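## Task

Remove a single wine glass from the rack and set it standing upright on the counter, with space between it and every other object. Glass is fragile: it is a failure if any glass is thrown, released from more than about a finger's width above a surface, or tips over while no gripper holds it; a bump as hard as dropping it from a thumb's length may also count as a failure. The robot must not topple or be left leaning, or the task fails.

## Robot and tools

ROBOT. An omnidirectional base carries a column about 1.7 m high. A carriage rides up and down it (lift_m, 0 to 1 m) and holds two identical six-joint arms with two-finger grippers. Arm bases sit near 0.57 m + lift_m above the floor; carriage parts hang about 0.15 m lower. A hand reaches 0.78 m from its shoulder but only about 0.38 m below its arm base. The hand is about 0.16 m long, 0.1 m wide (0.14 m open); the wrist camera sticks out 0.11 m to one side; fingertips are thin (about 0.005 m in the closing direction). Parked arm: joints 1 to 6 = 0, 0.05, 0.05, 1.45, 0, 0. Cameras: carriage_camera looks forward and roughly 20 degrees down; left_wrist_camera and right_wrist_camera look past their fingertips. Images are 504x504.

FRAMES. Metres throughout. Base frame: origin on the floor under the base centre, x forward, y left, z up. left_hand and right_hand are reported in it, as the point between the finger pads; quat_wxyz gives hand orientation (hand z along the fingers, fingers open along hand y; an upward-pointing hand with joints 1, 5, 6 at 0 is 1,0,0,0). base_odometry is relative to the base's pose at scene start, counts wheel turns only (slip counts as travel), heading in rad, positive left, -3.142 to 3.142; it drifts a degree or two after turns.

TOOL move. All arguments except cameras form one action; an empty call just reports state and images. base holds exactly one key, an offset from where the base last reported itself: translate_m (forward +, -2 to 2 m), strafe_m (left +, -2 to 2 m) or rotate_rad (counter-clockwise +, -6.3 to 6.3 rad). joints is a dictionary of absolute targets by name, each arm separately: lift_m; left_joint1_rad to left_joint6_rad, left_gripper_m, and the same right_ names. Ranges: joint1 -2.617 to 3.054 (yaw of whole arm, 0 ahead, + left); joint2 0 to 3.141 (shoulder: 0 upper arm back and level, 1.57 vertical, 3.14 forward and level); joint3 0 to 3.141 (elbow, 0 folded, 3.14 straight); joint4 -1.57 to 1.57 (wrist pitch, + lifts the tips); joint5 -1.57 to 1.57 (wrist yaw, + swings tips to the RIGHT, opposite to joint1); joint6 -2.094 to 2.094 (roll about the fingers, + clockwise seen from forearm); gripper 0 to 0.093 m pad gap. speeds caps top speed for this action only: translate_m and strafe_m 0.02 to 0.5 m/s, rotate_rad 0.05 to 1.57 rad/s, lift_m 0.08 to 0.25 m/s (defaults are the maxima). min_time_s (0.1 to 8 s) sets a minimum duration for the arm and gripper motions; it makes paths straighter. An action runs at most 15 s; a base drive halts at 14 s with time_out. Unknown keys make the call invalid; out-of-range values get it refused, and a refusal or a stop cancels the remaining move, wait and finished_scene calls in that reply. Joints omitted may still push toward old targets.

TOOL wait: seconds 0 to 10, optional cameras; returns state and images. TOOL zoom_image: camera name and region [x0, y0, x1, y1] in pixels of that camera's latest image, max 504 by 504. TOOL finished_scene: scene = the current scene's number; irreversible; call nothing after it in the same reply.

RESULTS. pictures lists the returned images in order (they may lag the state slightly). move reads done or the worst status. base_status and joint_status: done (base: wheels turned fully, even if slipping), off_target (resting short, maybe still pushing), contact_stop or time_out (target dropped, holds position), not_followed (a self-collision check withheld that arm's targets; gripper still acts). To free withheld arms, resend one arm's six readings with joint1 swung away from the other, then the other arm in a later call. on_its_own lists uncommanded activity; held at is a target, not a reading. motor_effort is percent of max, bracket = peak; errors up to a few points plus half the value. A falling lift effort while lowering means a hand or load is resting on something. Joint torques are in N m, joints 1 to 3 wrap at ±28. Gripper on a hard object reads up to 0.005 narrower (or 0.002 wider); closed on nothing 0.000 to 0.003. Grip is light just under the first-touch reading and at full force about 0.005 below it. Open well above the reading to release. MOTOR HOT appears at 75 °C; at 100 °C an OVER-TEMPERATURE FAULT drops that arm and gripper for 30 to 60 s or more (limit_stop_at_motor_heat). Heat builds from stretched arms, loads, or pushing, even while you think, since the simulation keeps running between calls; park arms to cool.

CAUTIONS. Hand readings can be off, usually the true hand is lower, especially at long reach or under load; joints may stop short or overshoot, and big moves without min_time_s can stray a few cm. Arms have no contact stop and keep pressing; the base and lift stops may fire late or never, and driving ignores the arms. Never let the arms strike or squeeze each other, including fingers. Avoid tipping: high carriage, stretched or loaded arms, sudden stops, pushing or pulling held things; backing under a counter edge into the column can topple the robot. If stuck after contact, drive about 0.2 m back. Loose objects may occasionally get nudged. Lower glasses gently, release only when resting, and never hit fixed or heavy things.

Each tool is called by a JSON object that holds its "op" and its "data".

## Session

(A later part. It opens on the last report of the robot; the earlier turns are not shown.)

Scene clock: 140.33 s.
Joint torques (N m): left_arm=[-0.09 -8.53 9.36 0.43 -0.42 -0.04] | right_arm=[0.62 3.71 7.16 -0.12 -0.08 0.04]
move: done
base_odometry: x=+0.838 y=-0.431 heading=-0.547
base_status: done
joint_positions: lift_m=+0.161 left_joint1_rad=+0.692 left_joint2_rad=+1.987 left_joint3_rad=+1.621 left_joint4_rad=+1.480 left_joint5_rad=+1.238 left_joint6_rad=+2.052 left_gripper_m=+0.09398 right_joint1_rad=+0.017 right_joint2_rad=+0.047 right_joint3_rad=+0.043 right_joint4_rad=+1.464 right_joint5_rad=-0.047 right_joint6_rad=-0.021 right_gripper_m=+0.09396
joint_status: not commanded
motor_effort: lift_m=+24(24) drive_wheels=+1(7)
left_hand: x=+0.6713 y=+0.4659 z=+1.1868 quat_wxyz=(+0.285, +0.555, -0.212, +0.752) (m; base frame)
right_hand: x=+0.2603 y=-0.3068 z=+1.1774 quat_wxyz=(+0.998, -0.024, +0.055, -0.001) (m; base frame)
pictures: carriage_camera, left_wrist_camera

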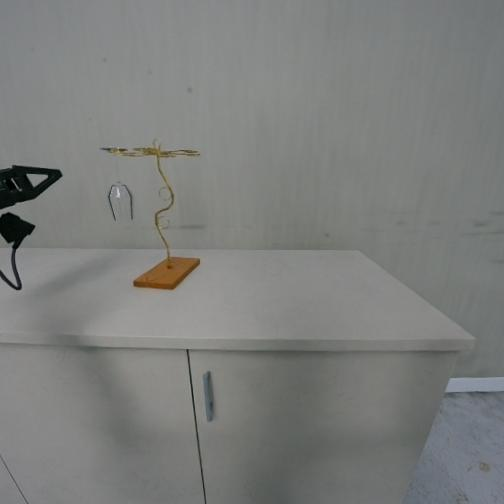

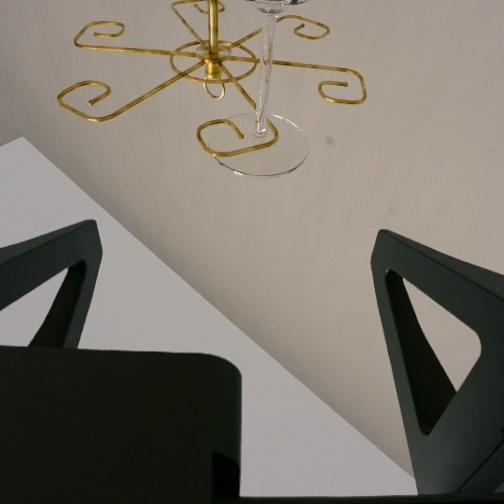

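{"op": "move", "data": {"joints": {"lift_m": 0.173}, "base": {"translate_m": 0.05}, "speeds": {"translate_m": 0.05, "lift_m": 0.08}, "cameras": ["left_wrist_camera"]}}

{"op": "move", "data": {"base": {"strafe_m": -0.03}, "speeds": {"strafe_m": 0.05}, "cameras": ["carriage_camera", "left_wrist_camera"]}}

{"op": "zoom_image", "data": {"camera": "carriage_camera", "region": [0, 120, 200, 320]}}

Scene clock: 147.20 s.
Joint torques (N m): left_arm=[-0.27 -9.17 8.75 0.41 -0.45 -0.03] | right_arm=[0.58 3.73 7.05 -0.14 -0.08 0.06]
move: done
base_odometry: x=+0.881 y=-0.456 heading=-0.546
base_status: done
joint_positions: lift_m=+0.173 left_joint1_rad=+0.693 left_joint2_rad=+1.991 left_joint3_rad=+1.626 left_joint4_rad=+1.482 left_joint5_rad=+1.240 left_joint6_rad=+2.052 left_gripper_m=+0.09398 right_joint1_rad=+0.017 right_joint2_rad=+0.047 right_joint3_rad=+0.043 right_joint4_rad=+1.465 right_joint5_rad=-0.047 right_joint6_rad=-0.021 right_gripper_m=+0.09396
joint_status: all done
motor_effort: lift_m=+23(28) drive_wheels=-4(7)
left_hand: x=+0.6715 y=+0.4666 z=+1.1988 quat_wxyz=(+0.284, +0.555, -0.214, +0.752) (m; base frame)
right_hand: x=+0.2602 y=-0.3068 z=+1.1894 quat_wxyz=(+0.998, -0.024, +0.054, -0.001) (m; base frame)
pictures: left_wrist_camera

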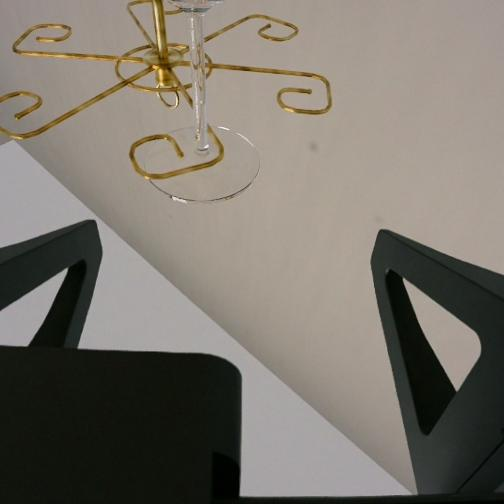

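Scene clock: 148.30 s.
Joint torques (N m): left_arm=[-0.34 -9.14 8.68 0.35 -0.43 0.01] | right_arm=[0.69 3.74 7.12 -0.15 -0.07 0.05]
move: done
base_odometry: x=+0.866 y=-0.482 heading=-0.546
base_status: done
joint_positions: lift_m=+0.173 left_joint1_rad=+0.694 left_joint2_rad=+1.991 left_joint3_rad=+1.626 left_joint4_rad=+1.483 left_joint5_rad=+1.240 left_joint6_rad=+2.052 left_gripper_m=+0.09398 right_joint1_rad=+0.017 right_joint2_rad=+0.047 right_joint3_rad=+0.043 right_joint4_rad=+1.464 right_joint5_rad=-0.047 right_joint6_rad=-0.021 right_gripper_m=+0.09396
joint_status: not commanded
motor_effort: lift_m=+23(23) drive_wheels=-3(5)
left_hand: x=+0.6713 y=+0.4669 z=+1.1989 quat_wxyz=(+0.284, +0.555, -0.214, +0.752) (m; base frame)
right_hand: x=+0.2603 y=-0.3068 z=+1.1894 quat_wxyz=(+0.998, -0.024, +0.055, -0.001) (m; base frame)
pictures: carriage_camera, left_wrist_camera

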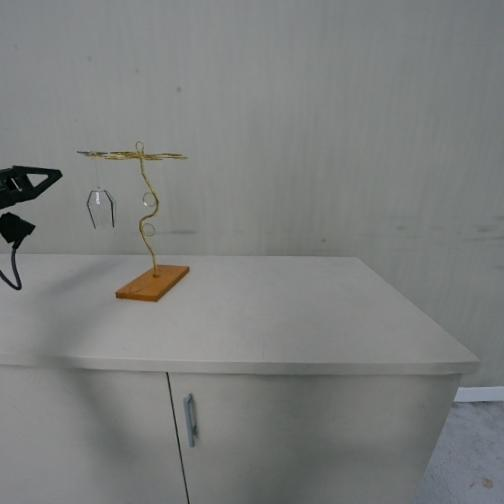

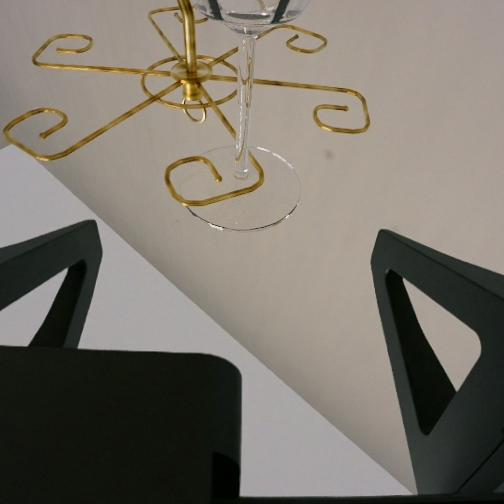

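Scaled by 2.520 from the camera's 504x504 image, which has a finer 720x720 frame.

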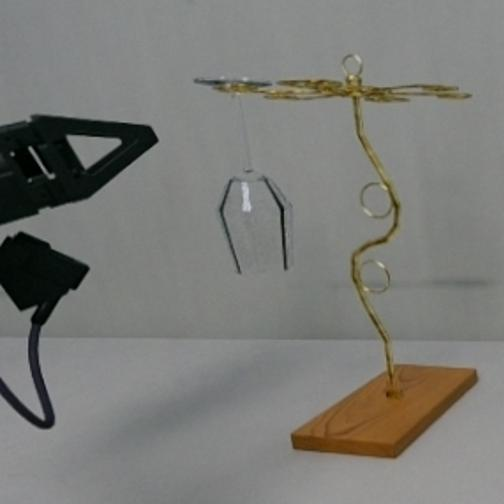

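{"op": "move", "data": {"joints": {"lift_m": 0.166}, "base": {"translate_m": 0.03}, "speeds": {"translate_m": 0.04, "lift_m": 0.08}, "cameras": []}}

{"op": "move", "data": {"base": {"strafe_m": -0.028}, "speeds": {"strafe_m": 0.04}, "cameras": ["carriage_camera", "left_wrist_camera"]}}

{"op": "zoom_image", "data": {"camera": "carriage_camera", "region": [0, 120, 150, 270]}}

Scene clock: 151.43 s.
Joint torques (N m): left_arm=[-0.34 -9.33 8.35 0.45 -0.4 -0.03] | right_arm=[0.61 3.75 7.08 -0.08 -0.08 0.04]
move: done
base_odometry: x=+0.891 y=-0.498 heading=-0.547
base_status: done
joint_positions: lift_m=+0.166 left_joint1_rad=+0.694 left_joint2_rad=+1.994 left_joint3_rad=+1.629 left_joint4_rad=+1.484 left_joint5_rad=+1.242 left_joint6_rad=+2.052 left_gripper_m=+0.09398 right_joint1_rad=+0.017 right_joint2_rad=+0.047 right_joint3_rad=+0.043 right_joint4_rad=+1.465 right_joint5_rad=-0.047 right_joint6_rad=-0.021 right_gripper_m=+0.09396
joint_status: all done
motor_effort: lift_m=+20(21) drive_wheels=+1(7)
left_hand: x=+0.6718 y=+0.4677 z=+1.1913 quat_wxyz=(+0.284, +0.556, -0.214, +0.752) (m; base frame)
right_hand: x=+0.2602 y=-0.3068 z=+1.1828 quat_wxyz=(+0.998, -0.024, +0.054, -0.001) (m; base frame)
pictures: none
No camera images: "cameras" was empty.

Scene clock: 152.67 s.
Joint torques (N m): left_arm=[-0.21 -9.35 8.35 0.42 -0.42 -0.02] | right_arm=[0.59 3.78 6.95 -0.15 -0.07 0.05]
move: done
base_odometry: x=+0.877 y=-0.522 heading=-0.546
base_status: done
joint_positions: lift_m=+0.166 left_joint1_rad=+0.694 left_joint2_rad=+1.994 left_joint3_rad=+1.629 left_joint4_rad=+1.484 left_joint5_rad=+1.242 left_joint6_rad=+2.052 left_gripper_m=+0.09398 right_joint1_rad=+0.017 right_joint2_rad=+0.047 right_joint3_rad=+0.043 right_joint4_rad=+1.465 right_joint5_rad=-0.047 right_joint6_rad=-0.021 right_gripper_m=+0.09396
joint_status: not commanded
motor_effort: lift_m=+20(20) drive_wheels=+0(5)
left_hand: x=+0.6719 y=+0.4676 z=+1.1913 quat_wxyz=(+0.284, +0.556, -0.214, +0.752) (m; base frame)
right_hand: x=+0.2602 y=-0.3068 z=+1.1828 quat_wxyz=(+0.998, -0.024, +0.054, -0.001) (m; base frame)
pictures: carriage_camera, left_wrist_camera

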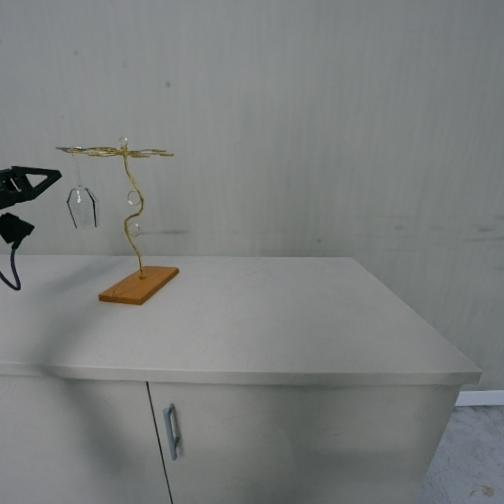

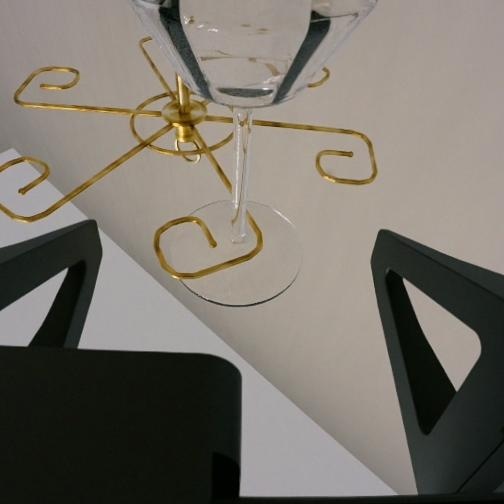

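Scaled by 3.360 from the camera's 504x504 image, which has a finer 720x720 frame.

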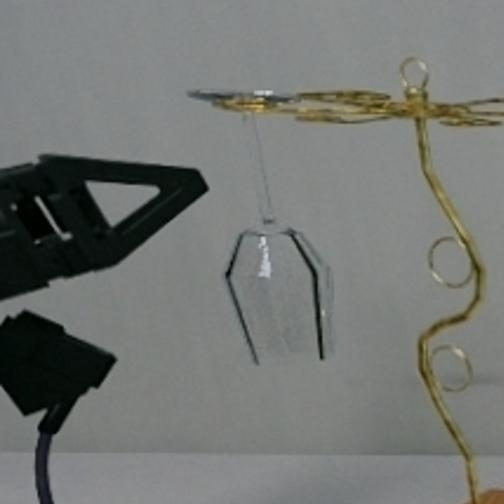

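{"op": "move", "data": {"base": {"translate_m": 0.018}, "speeds": {"translate_m": 0.03}, "cameras": []}}

{"op": "move", "data": {"base": {"strafe_m": -0.02}, "speeds": {"strafe_m": 0.03}, "cameras": ["carriage_camera", "left_wrist_camera"]}}

{"op": "zoom_image", "data": {"camera": "carriage_camera", "region": [0, 120, 150, 270]}}

Scene clock: 155.47 s.
Joint torques (N m): left_arm=[-0.44 -9.42 8.51 0.38 -0.44 -0.01] | right_arm=[0.65 3.78 7.17 -0.16 -0.07 0.05]
move: done
base_odometry: x=+0.892 y=-0.531 heading=-0.547
base_status: done
joint_positions: lift_m=+0.166 left_joint1_rad=+0.694 left_joint2_rad=+1.994 left_joint3_rad=+1.629 left_joint4_rad=+1.484 left_joint5_rad=+1.242 left_joint6_rad=+2.052 left_gripper_m=+0.09398 right_joint1_rad=+0.017 right_joint2_rad=+0.047 right_joint3_rad=+0.043 right_joint4_rad=+1.464 right_joint5_rad=-0.047 right_joint6_rad=-0.021 right_gripper_m=+0.09396
joint_status: not commanded
motor_effort: lift_m=+20(20) drive_wheels=+1(6)
left_hand: x=+0.6719 y=+0.4677 z=+1.1913 quat_wxyz=(+0.284, +0.556, -0.214, +0.752) (m; base frame)
right_hand: x=+0.2603 y=-0.3068 z=+1.1828 quat_wxyz=(+0.998, -0.024, +0.055, -0.001) (m; base frame)
pictures: none
No camera images: "cameras" was empty.

Scene clock: 156.63 s.
Joint torques (N m): left_arm=[-0.23 -9.62 8.54 0.38 -0.41 -0.03] | right_arm=[0.62 3.73 6.98 -0.16 -0.08 0.03]
move: done
base_odometry: x=+0.882 y=-0.548 heading=-0.546
base_status: done
joint_positions: lift_m=+0.166 left_joint1_rad=+0.694 left_joint2_rad=+1.994 left_joint3_rad=+1.629 left_joint4_rad=+1.484 left_joint5_rad=+1.242 left_joint6_rad=+2.052 left_gripper_m=+0.09398 right_joint1_rad=+0.017 right_joint2_rad=+0.047 right_joint3_rad=+0.043 right_joint4_rad=+1.464 right_joint5_rad=-0.047 right_joint6_rad=-0.021 right_gripper_m=+0.09396
joint_status: not commanded
motor_effort: lift_m=+20(20) drive_wheels=+0(5)
left_hand: x=+0.6720 y=+0.4674 z=+1.1913 quat_wxyz=(+0.284, +0.556, -0.214, +0.752) (m; base frame)
right_hand: x=+0.2603 y=-0.3068 z=+1.1828 quat_wxyz=(+0.998, -0.024, +0.055, -0.001) (m; base frame)
pictures: carriage_camera, left_wrist_camera

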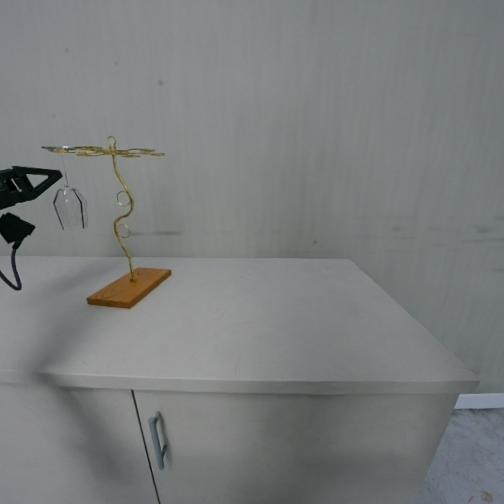

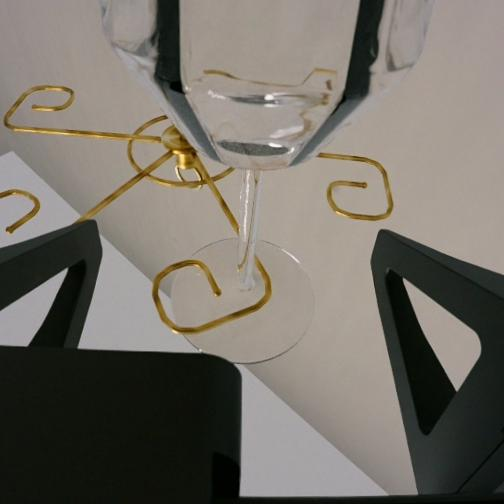

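Scaled by 3.360 from the camera's 504x504 image, which has a finer 720x720 frame.

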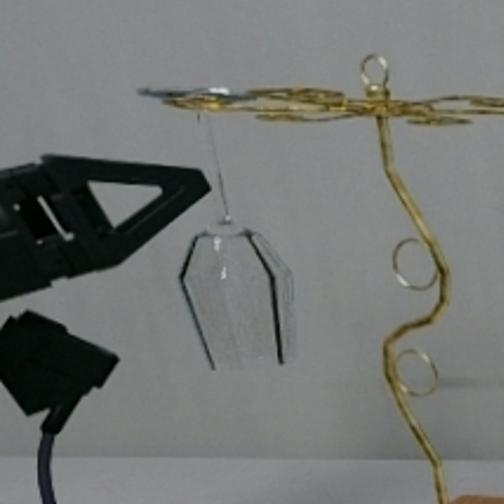

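{"op": "move", "data": {"base": {"translate_m": 0.017}, "speeds": {"translate_m": 0.03}, "cameras": []}}

{"op": "move", "data": {"base": {"strafe_m": -0.01}, "speeds": {"strafe_m": 0.03}, "cameras": ["carriage_camera", "left_wrist_camera"]}}

{"op": "zoom_image", "data": {"camera": "carriage_camera", "region": [0, 120, 150, 270]}}

{"op": "zoom_image", "data": {"camera": "left_wrist_camera", "region": [100, 100, 400, 400]}}

Scene clock: 159.60 s.
Joint torques (N m): left_arm=[-0.28 -9.5 8.2 0.45 -0.4 0.01] | right_arm=[0.65 3.78 7.05 -0.13 -0.07 0.05]
move: done
base_odometry: x=+0.896 y=-0.557 heading=-0.547
base_status: done
joint_positions: lift_m=+0.166 left_joint1_rad=+0.694 left_joint2_rad=+1.994 left_joint3_rad=+1.629 left_joint4_rad=+1.484 left_joint5_rad=+1.242 left_joint6_rad=+2.052 left_gripper_m=+0.09398 right_joint1_rad=+0.017 right_joint2_rad=+0.047 right_joint3_rad=+0.043 right_joint4_rad=+1.464 right_joint5_rad=-0.047 right_joint6_rad=-0.021 right_gripper_m=+0.09396
joint_status: not commanded
motor_effort: lift_m=+20(20) drive_wheels=+2(6)
left_hand: x=+0.6720 y=+0.4676 z=+1.1912 quat_wxyz=(+0.284, +0.556, -0.214, +0.752) (m; base frame)
right_hand: x=+0.2603 y=-0.3068 z=+1.1828 quat_wxyz=(+0.998, -0.024, +0.055, -0.001) (m; base frame)
pictures: none
No camera images: "cameras" was empty.

Scene clock: 160.47 s.
Joint torques (N m): left_arm=[-0.16 -9.57 8.36 0.46 -0.45 -0.03] | right_arm=[0.7 3.75 7.06 -0.14 -0.07 0.05]
move: done
base_odometry: x=+0.891 y=-0.566 heading=-0.547
base_status: done
joint_positions: lift_m=+0.166 left_joint1_rad=+0.694 left_joint2_rad=+1.994 left_joint3_rad=+1.629 left_joint4_rad=+1.484 left_joint5_rad=+1.242 left_joint6_rad=+2.052 left_gripper_m=+0.09398 right_joint1_rad=+0.017 right_joint2_rad=+0.047 right_joint3_rad=+0.043 right_joint4_rad=+1.464 right_joint5_rad=-0.047 right_joint6_rad=-0.021 right_gripper_m=+0.09396
joint_status: not commanded
motor_effort: lift_m=+20(20) drive_wheels=+1(6)
left_hand: x=+0.6720 y=+0.4674 z=+1.1912 quat_wxyz=(+0.284, +0.556, -0.214, +0.751) (m; base frame)
right_hand: x=+0.2603 y=-0.3068 z=+1.1828 quat_wxyz=(+0.998, -0.024, +0.055, -0.001) (m; base frame)
pictures: carriage_camera, left_wrist_camera

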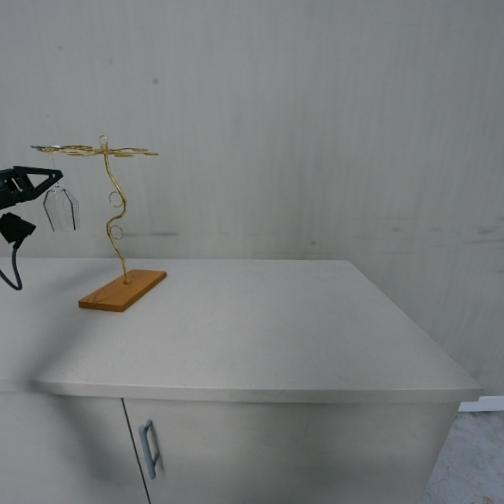

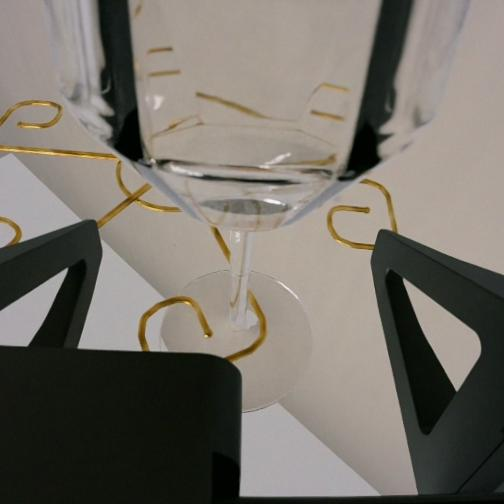

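Scaled by 3.360 from the camera's 504x504 image, which has a finer 720x720 frame.

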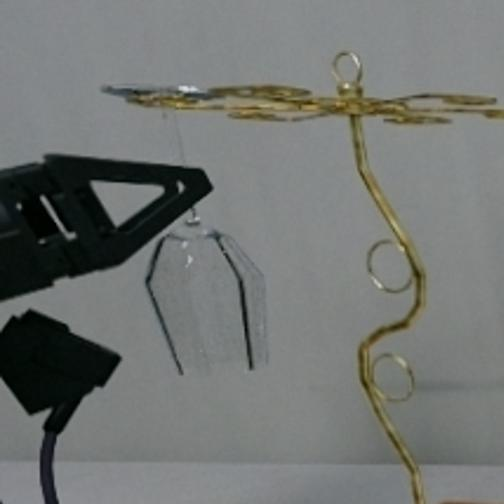

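Scaled by 1.680 from the camera's 504x504 image, which has a finer 720x720 frame.

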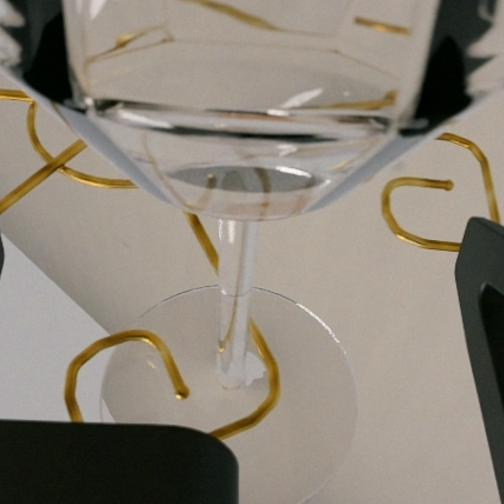

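{"op": "move", "data": {"joints": {"left_gripper_m": 0.03}, "min_time_s": 3, "cameras": ["carriage_camera", "left_wrist_camera"]}}

{"op": "zoom_image", "data": {"camera": "left_wrist_camera", "region": [100, 100, 400, 400]}}

Scene clock: 165.50 s.
Joint torques (N m): left_arm=[-0.31 -9.55 8.38 0.38 -0.43 -0.04] | right_arm=[0.68 3.74 7.06 -0.14 -0.08 0.05]
move: done
base_odometry: x=+0.891 y=-0.566 heading=-0.547
base_status: not commanded
joint_positions: lift_m=+0.166 left_joint1_rad=+0.694 left_joint2_rad=+1.994 left_joint3_rad=+1.629 left_joint4_rad=+1.484 left_joint5_rad=+1.242 left_joint6_rad=+2.052 left_gripper_m=+0.03010 right_joint1_rad=+0.017 right_joint2_rad=+0.047 right_joint3_rad=+0.043 right_joint4_rad=+1.464 right_joint5_rad=-0.047 right_joint6_rad=-0.021 right_gripper_m=+0.09396
joint_status: all done
motor_effort: lift_m=+20(20) drive_wheels=+1(1)
left_hand: x=+0.6720 y=+0.4674 z=+1.1912 quat_wxyz=(+0.284, +0.556, -0.214, +0.751) (m; base frame)
right_hand: x=+0.2603 y=-0.3068 z=+1.1828 quat_wxyz=(+0.998, -0.024, +0.055, -0.001) (m; base frame)
pictures: carriage_camera, left_wrist_camera

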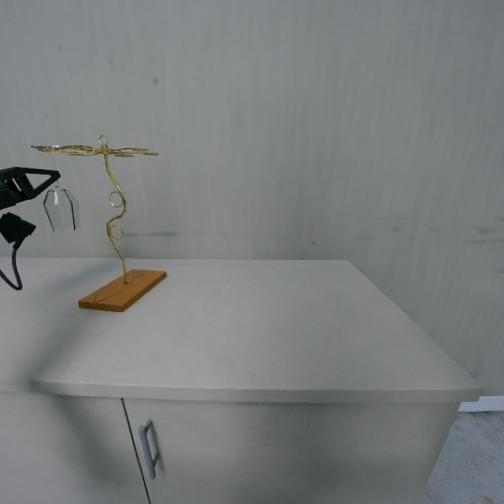

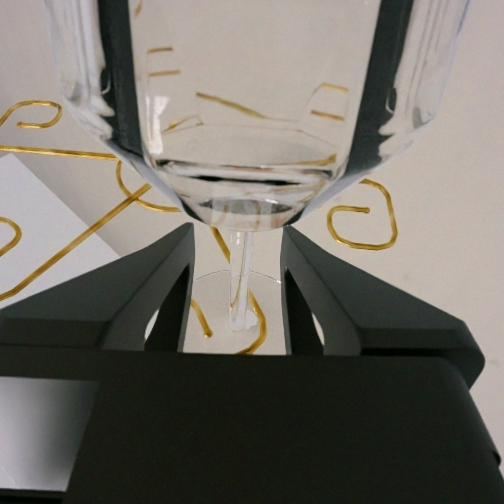

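Scaled by 1.680 from the camera's 504x504 image, which has a finer 720x720 frame.

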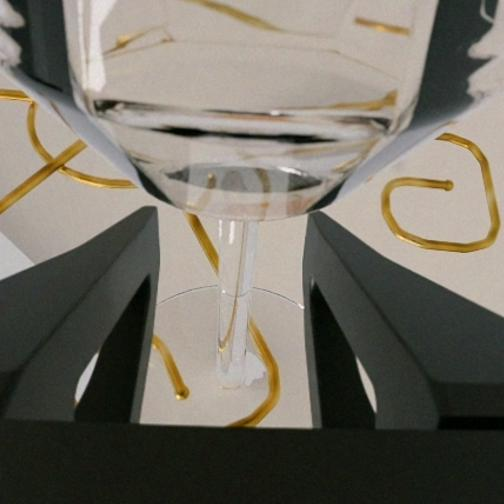

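{"op": "move", "data": {"joints": {"left_gripper_m": 0.012}, "min_time_s": 3, "cameras": ["carriage_camera", "left_wrist_camera"]}}

{"op": "zoom_image", "data": {"camera": "left_wrist_camera", "region": [150, 150, 350, 350]}}

Scene clock: 169.43 s.
Joint torques (N m): left_arm=[-0.23 -9.39 8.54 0.42 -0.43 0.01] | right_arm=[0.57 3.75 7.09 -0.14 -0.08 0.04]
move: done
base_odometry: x=+0.891 y=-0.566 heading=-0.547
base_status: not commanded
joint_positions: lift_m=+0.166 left_joint1_rad=+0.694 left_joint2_rad=+1.994 left_joint3_rad=+1.629 left_joint4_rad=+1.484 left_joint5_rad=+1.242 left_joint6_rad=+2.052 left_gripper_m=+0.01210 right_joint1_rad=+0.017 right_joint2_rad=+0.047 right_joint3_rad=+0.043 right_joint4_rad=+1.464 right_joint5_rad=-0.047 right_joint6_rad=-0.021 right_gripper_m=+0.09396
joint_status: all done
motor_effort: lift_m=+20(20) drive_wheels=+1(1)
left_hand: x=+0.6720 y=+0.4674 z=+1.1912 quat_wxyz=(+0.284, +0.556, -0.214, +0.751) (m; base frame)
right_hand: x=+0.2603 y=-0.3068 z=+1.1828 quat_wxyz=(+0.998, -0.024, +0.055, -0.001) (m; base frame)
pictures: carriage_camera, left_wrist_camera

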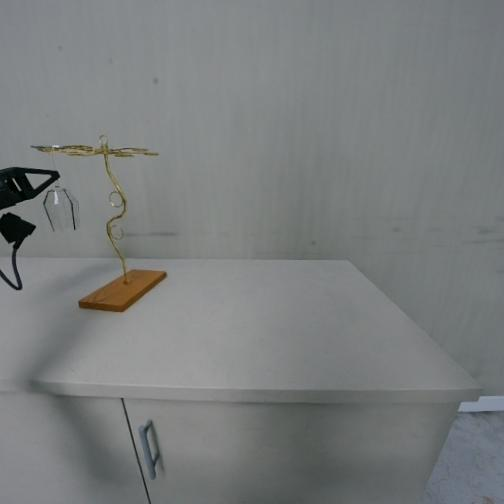

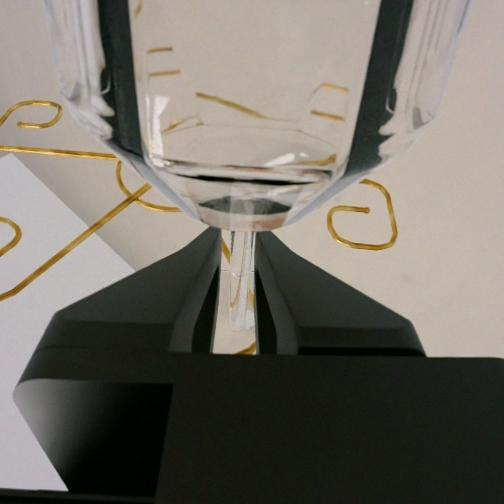

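Scaled by 2.520 from the camera's 504x504 image, which has a finer 720x720 frame.

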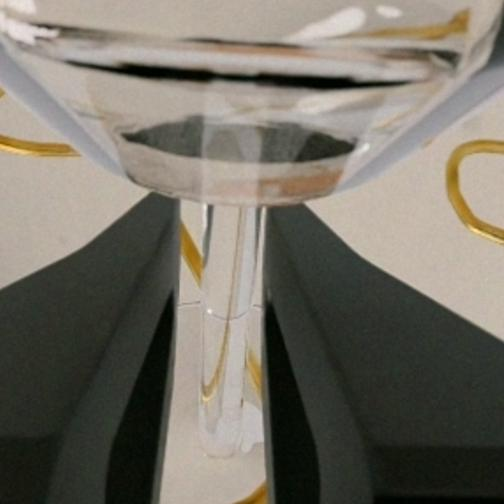

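{"op": "move", "data": {"joints": {"left_gripper_m": 0.007}, "min_time_s": 3, "cameras": []}}

{"op": "move", "data": {"joints": {"left_gripper_m": 0.001}, "min_time_s": 3, "cameras": ["carriage_camera", "left_wrist_camera"]}}

{"op": "zoom_image", "data": {"camera": "left_wrist_camera", "region": [150, 150, 350, 350]}}

{"op": "zoom_image", "data": {"camera": "carriage_camera", "region": [0, 120, 150, 270]}}

Scene clock: 173.90 s.
Joint torques (N m): left_arm=[-0.18 -9.46 8.43 0.43 -0.43 -0.04] | right_arm=[0.64 3.73 7.09 -0.15 -0.06 0.05]
move: done
base_odometry: x=+0.891 y=-0.566 heading=-0.547
base_status: not commanded
joint_positions: lift_m=+0.166 left_joint1_rad=+0.694 left_joint2_rad=+1.994 left_joint3_rad=+1.629 left_joint4_rad=+1.484 left_joint5_rad=+1.242 left_joint6_rad=+2.052 left_gripper_m=+0.00732 right_joint1_rad=+0.017 right_joint2_rad=+0.047 right_joint3_rad=+0.043 right_joint4_rad=+1.464 right_joint5_rad=-0.047 right_joint6_rad=-0.021 right_gripper_m=+0.09396
joint_status: all done
motor_effort: lift_m=+20(20) drive_wheels=+1(1)
left_hand: x=+0.6720 y=+0.4674 z=+1.1912 quat_wxyz=(+0.284, +0.556, -0.214, +0.751) (m; base frame)
right_hand: x=+0.2603 y=-0.3068 z=+1.1828 quat_wxyz=(+0.998, -0.024, +0.055, -0.001) (m; base frame)
pictures: none
No camera images: "cameras" was empty.

Scene clock: 177.20 s.
Joint torques (N m): left_arm=[-0.27 -9.46 8.4 0.41 -0.45 -0.05] | right_arm=[0.58 3.78 7.06 -0.13 -0.08 0.04]
move: off_target
base_odometry: x=+0.891 y=-0.566 heading=-0.547
base_status: not commanded
joint_positions: lift_m=+0.166 left_joint1_rad=+0.694 left_joint2_rad=+1.994 left_joint3_rad=+1.629 left_joint4_rad=+1.484 left_joint5_rad=+1.242 left_joint6_rad=+2.052 left_gripper_m=+0.00584 right_joint1_rad=+0.017 right_joint2_rad=+0.047 right_joint3_rad=+0.043 right_joint4_rad=+1.464 right_joint5_rad=-0.047 right_joint6_rad=-0.021 right_gripper_m=+0.09396
joint_status: left_gripper_m off_target (ended at +0.00585, target +0.00100)
motor_effort: lift_m=+20(21) drive_wheels=+1(1)
left_hand: x=+0.6720 y=+0.4674 z=+1.1912 quat_wxyz=(+0.284, +0.556, -0.214, +0.751) (m; base frame)
right_hand: x=+0.2603 y=-0.3068 z=+1.1828 quat_wxyz=(+0.998, -0.024, +0.055, -0.001) (m; base frame)
pictures: carriage_camera, left_wrist_camera

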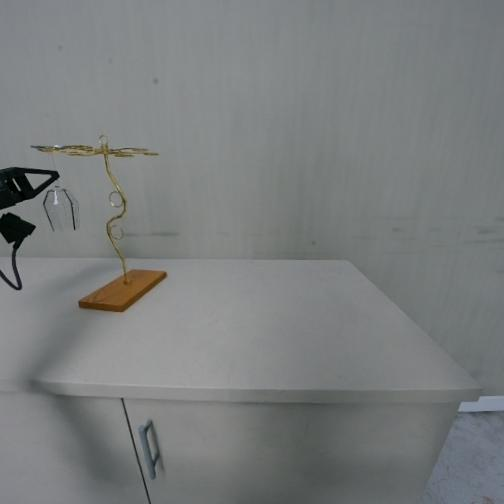

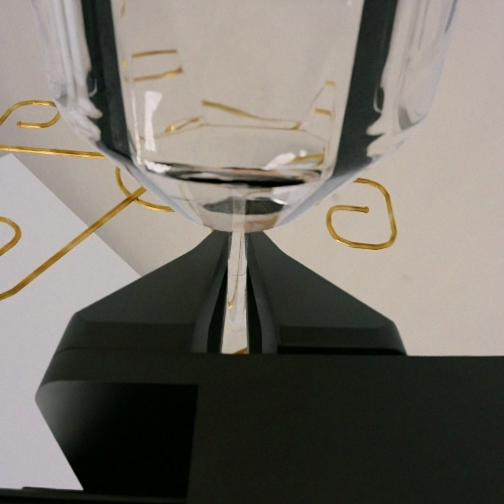

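Scaled by 2.520 from the camera's 504x504 image, which has a finer 720x720 frame.

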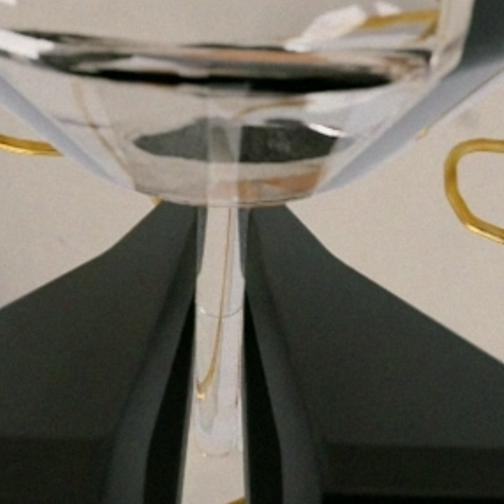

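Scaled by 3.360 from the camera's 504x504 image, which has a finer 720x720 frame.

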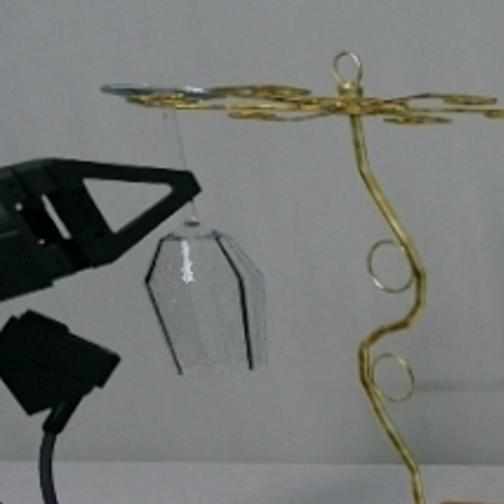

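{"op": "move", "data": {"joints": {"lift_m": 0.174}, "speeds": {"lift_m": 0.08}, "cameras": ["carriage_camera", "left_wrist_camera"]}}

{"op": "zoom_image", "data": {"camera": "left_wrist_camera", "region": [100, 150, 300, 350]}}

{"op": "zoom_image", "data": {"camera": "carriage_camera", "region": [0, 120, 150, 270]}}

Scene clock: 186.03 s.
Joint torques (N m): left_arm=[-0.25 -9.72 8.38 0.45 -0.61 -0.02] | right_arm=[0.57 3.7 7.06 -0.11 -0.09 0.06]
move: done
base_odometry: x=+0.891 y=-0.566 heading=-0.547
base_status: not commanded
joint_positions: lift_m=+0.174 left_joint1_rad=+0.694 left_joint2_rad=+1.997 left_joint3_rad=+1.629 left_joint4_rad=+1.480 left_joint5_rad=+1.259 left_joint6_rad=+2.052 left_gripper_m=+0.00583 right_joint1_rad=+0.017 right_joint2_rad=+0.047 right_joint3_rad=+0.043 right_joint4_rad=+1.464 right_joint5_rad=-0.047 right_joint6_rad=-0.021 right_gripper_m=+0.09396
joint_status: all done
motor_effort: lift_m=+24(29) drive_wheels=+1(4)
left_hand: x=+0.6727 y=+0.4668 z=+1.1947 quat_wxyz=(+0.286, +0.562, -0.217, +0.745) (m; base frame)
right_hand: x=+0.2603 y=-0.3068 z=+1.1903 quat_wxyz=(+0.998, -0.024, +0.055, -0.001) (m; base frame)
pictures: carriage_camera, left_wrist_camera

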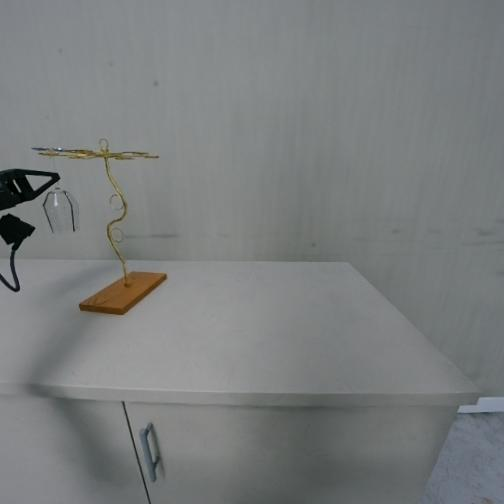

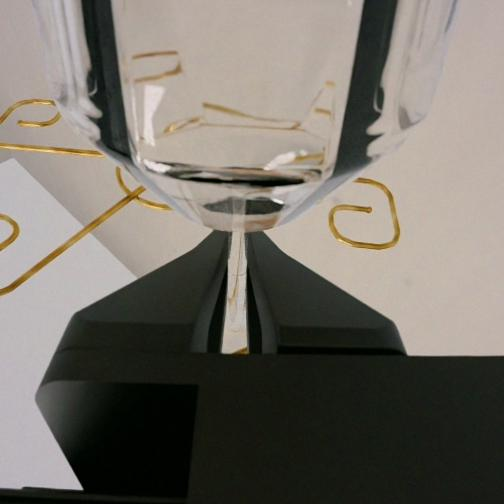

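Scaled by 2.520 from the camera's 504x504 image, which has a finer 720x720 frame.

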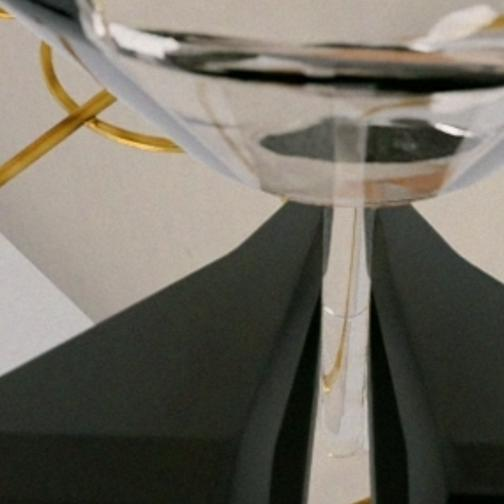

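Scaled by 3.360 from the camera's 504x504 image, which has a finer 720x720 frame.

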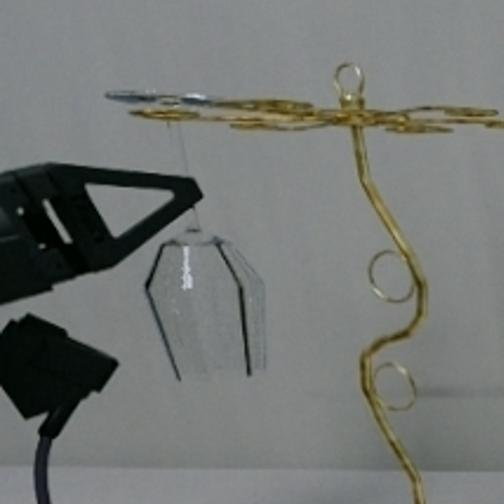

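{"op": "move", "data": {"joints": {"lift_m": 0.178, "left_joint1_rad": 0.645}, "speeds": {"lift_m": 0.08}, "min_time_s": 4, "cameras": ["carriage_camera", "left_wrist_camera"]}}

{"op": "zoom_image", "data": {"camera": "left_wrist_camera", "region": [100, 150, 300, 350]}}

{"op": "zoom_image", "data": {"camera": "carriage_camera", "region": [0, 120, 150, 270]}}

Scene clock: 193.40 s.
Joint torques (N m): left_arm=[-0.81 -9.77 8.51 0.48 -0.66 -0.03] | right_arm=[0.62 3.73 7.09 -0.14 -0.09 0.04]
move: done
base_odometry: x=+0.891 y=-0.566 heading=-0.547
base_status: not commanded
joint_positions: lift_m=+0.178 left_joint1_rad=+0.652 left_joint2_rad=+1.999 left_joint3_rad=+1.629 left_joint4_rad=+1.478 left_joint5_rad=+1.263 left_joint6_rad=+2.052 left_gripper_m=+0.00583 right_joint1_rad=+0.017 right_joint2_rad=+0.047 right_joint3_rad=+0.043 right_joint4_rad=+1.464 right_joint5_rad=-0.047 right_joint6_rad=-0.021 right_gripper_m=+0.09396
joint_status: all done
motor_effort: lift_m=+24(28) drive_wheels=+1(3)
left_hand: x=+0.6791 y=+0.4486 z=+1.1973 quat_wxyz=(+0.303, +0.559, -0.228, +0.737) (m; base frame)
right_hand: x=+0.2603 y=-0.3068 z=+1.1943 quat_wxyz=(+0.998, -0.024, +0.055, -0.001) (m; base frame)
pictures: carriage_camera, left_wrist_camera

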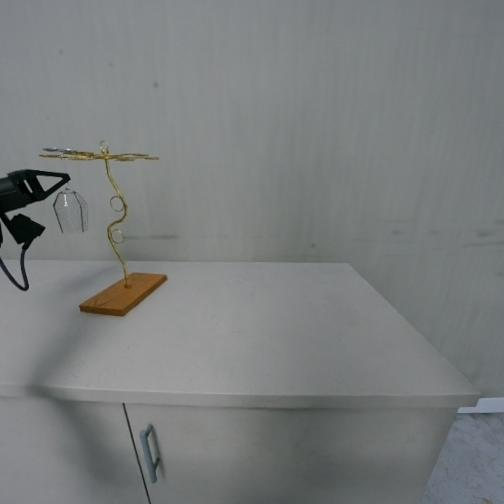

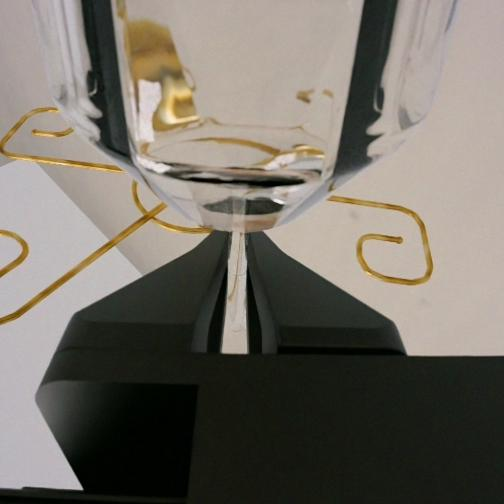

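Scaled by 2.520 from the camera's 504x504 image, which has a finer 720x720 frame.

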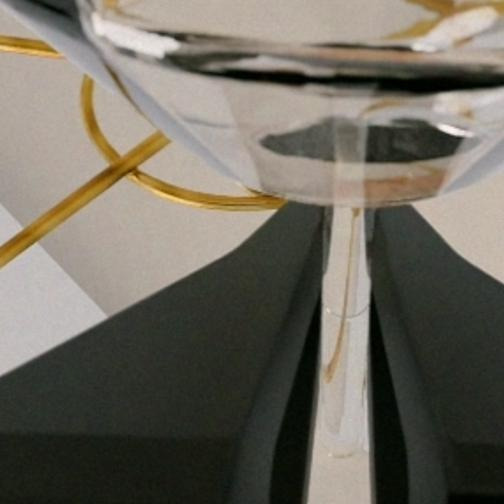

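Scaled by 3.360 from the camera's 504x504 image, which has a finer 720x720 frame.

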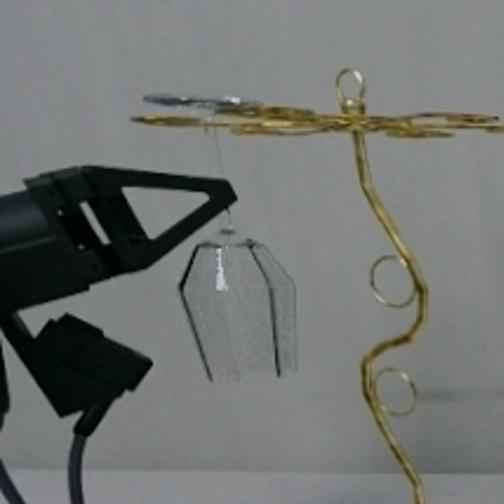

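{"op": "move", "data": {"joints": {"left_joint1_rad": 0.585}, "min_time_s": 5, "cameras": ["carriage_camera", "left_wrist_camera"]}}

{"op": "zoom_image", "data": {"camera": "left_wrist_camera", "region": [100, 150, 300, 350]}}

{"op": "zoom_image", "data": {"camera": "carriage_camera", "region": [0, 120, 150, 270]}}

Scene clock: 199.83 s.
Joint torques (N m): left_arm=[-0.79 -9.94 8.42 0.47 -0.66 -0.01] | right_arm=[0.61 3.75 7.09 -0.13 -0.08 0.05]
move: done
base_odometry: x=+0.891 y=-0.566 heading=-0.547
base_status: not commanded
joint_positions: lift_m=+0.178 left_joint1_rad=+0.593 left_joint2_rad=+1.999 left_joint3_rad=+1.629 left_joint4_rad=+1.478 left_joint5_rad=+1.263 left_joint6_rad=+2.052 left_gripper_m=+0.00583 right_joint1_rad=+0.017 right_joint2_rad=+0.047 right_joint3_rad=+0.043 right_joint4_rad=+1.464 right_joint5_rad=-0.047 right_joint6_rad=-0.021 right_gripper_m=+0.09396
joint_status: all done
motor_effort: lift_m=+24(24) drive_wheels=+1(1)
left_hand: x=+0.6862 y=+0.4215 z=+1.1973 quat_wxyz=(+0.325, +0.552, -0.245, +0.728) (m; base frame)
right_hand: x=+0.2603 y=-0.3068 z=+1.1943 quat_wxyz=(+0.998, -0.024, +0.055, -0.001) (m; base frame)
pictures: carriage_camera, left_wrist_camera

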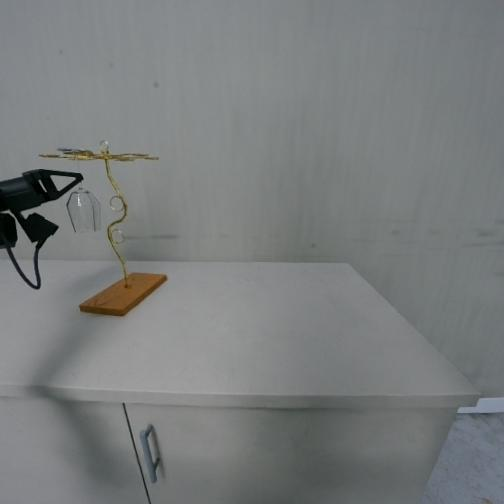

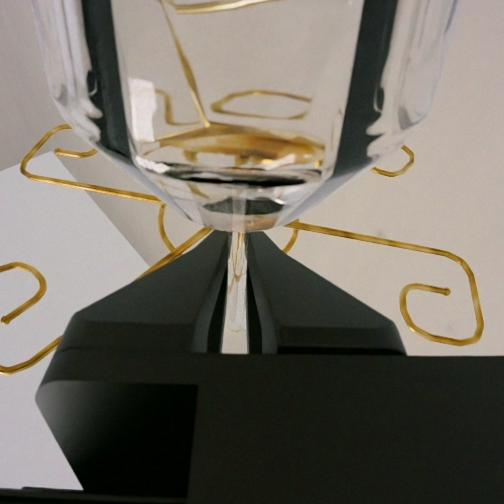

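Scaled by 2.520 from the camera's 504x504 image, which has a finer 720x720 frame.

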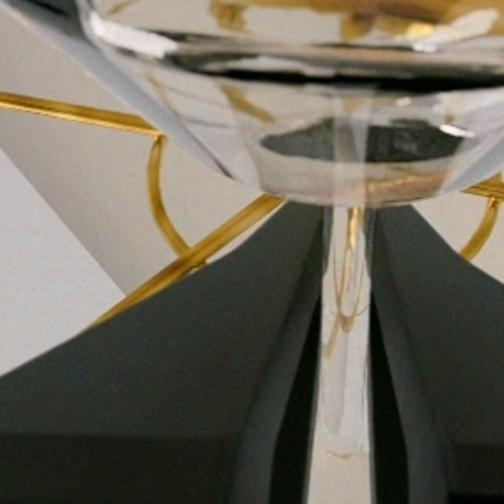

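Scaled by 3.360 from the camera's 504x504 image, which has a finer 720x720 frame.

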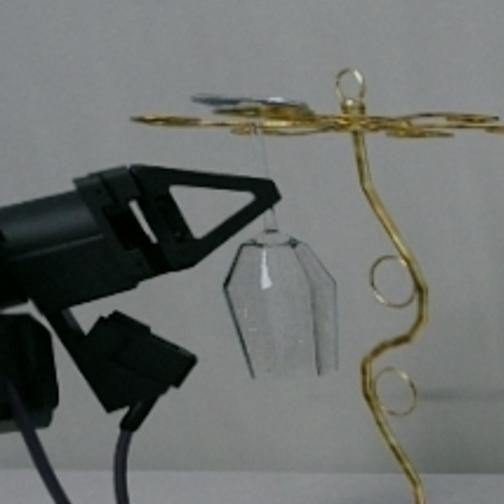

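{"op": "move", "data": {"base": {"strafe_m": -0.009}, "speeds": {"strafe_m": 0.03}, "cameras": []}}

{"op": "move", "data": {"base": {"translate_m": -0.025}, "speeds": {"translate_m": 0.03}, "cameras": ["carriage_camera", "left_wrist_camera"]}}

{"op": "zoom_image", "data": {"camera": "carriage_camera", "region": [0, 120, 150, 270]}}

Scene clock: 204.10 s.
Joint torques (N m): left_arm=[-0.62 -9.85 8.23 0.5 -0.65 -0.05] | right_arm=[0.65 3.7 7.06 -0.15 -0.1 0.05]
move: done
base_odometry: x=+0.887 y=-0.573 heading=-0.546
base_status: done
joint_positions: lift_m=+0.178 left_joint1_rad=+0.588 left_joint2_rad=+1.999 left_joint3_rad=+1.629 left_joint4_rad=+1.476 left_joint5_rad=+1.264 left_joint6_rad=+2.052 left_gripper_m=+0.00583 right_joint1_rad=+0.017 right_joint2_rad=+0.047 right_joint3_rad=+0.043 right_joint4_rad=+1.464 right_joint5_rad=-0.047 right_joint6_rad=-0.021 right_gripper_m=+0.09396
joint_status: not commanded
motor_effort: lift_m=+24(24) drive_wheels=-3(6)
left_hand: x=+0.6869 y=+0.4196 z=+1.1971 quat_wxyz=(+0.327, +0.552, -0.246, +0.727) (m; base frame)
right_hand: x=+0.2603 y=-0.3068 z=+1.1943 quat_wxyz=(+0.998, -0.024, +0.055, -0.001) (m; base frame)
pictures: none
No camera images: "cameras" was empty.

Scene clock: 205.43 s.
Joint torques (N m): left_arm=[-0.44 -10 8.59 0.5 -0.61 -0.07] | right_arm=[0.66 3.74 7.27 -0.13 -0.09 0.05]
move: done
base_odometry: x=+0.865 y=-0.561 heading=-0.546
base_status: done
joint_positions: lift_m=+0.178 left_joint1_rad=+0.588 left_joint2_rad=+2.001 left_joint3_rad=+1.629 left_joint4_rad=+1.474 left_joint5_rad=+1.264 left_joint6_rad=+2.052 left_gripper_m=+0.00583 right_joint1_rad=+0.017 right_joint2_rad=+0.047 right_joint3_rad=+0.043 right_joint4_rad=+1.464 right_joint5_rad=-0.047 right_joint6_rad=-0.021 right_gripper_m=+0.09396
joint_status: not commanded
motor_effort: lift_m=+24(24) drive_wheels=-1(5)
left_hand: x=+0.6876 y=+0.4200 z=+1.1961 quat_wxyz=(+0.328, +0.553, -0.245, +0.726) (m; base frame)
right_hand: x=+0.2605 y=-0.3068 z=+1.1943 quat_wxyz=(+0.998, -0.024, +0.055, -0.001) (m; base frame)
pictures: carriage_camera, left_wrist_camera

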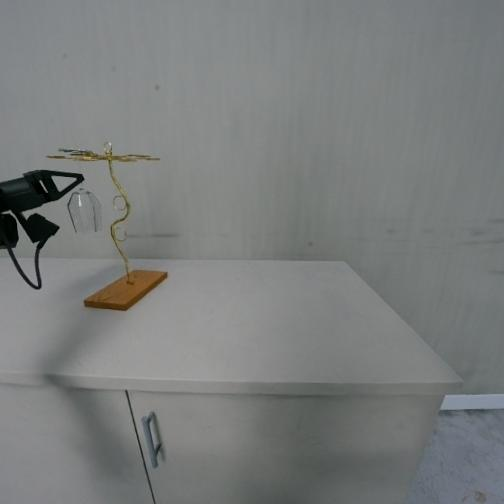

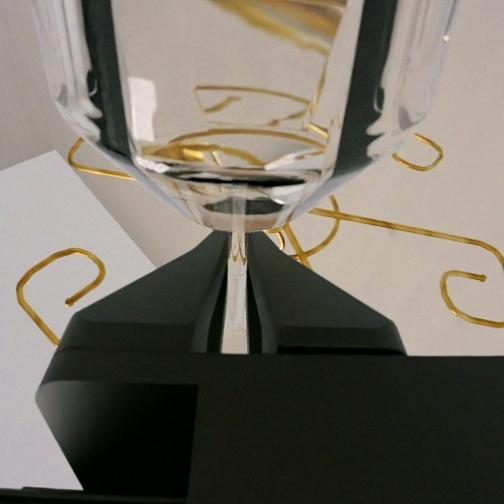

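Scaled by 3.360 from the camera's 504x504 image, which has a finer 720x720 frame.

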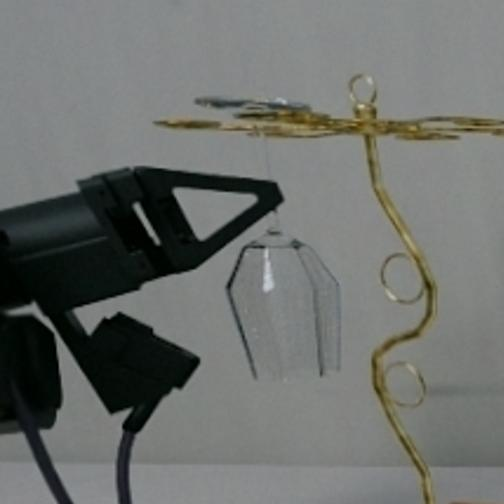

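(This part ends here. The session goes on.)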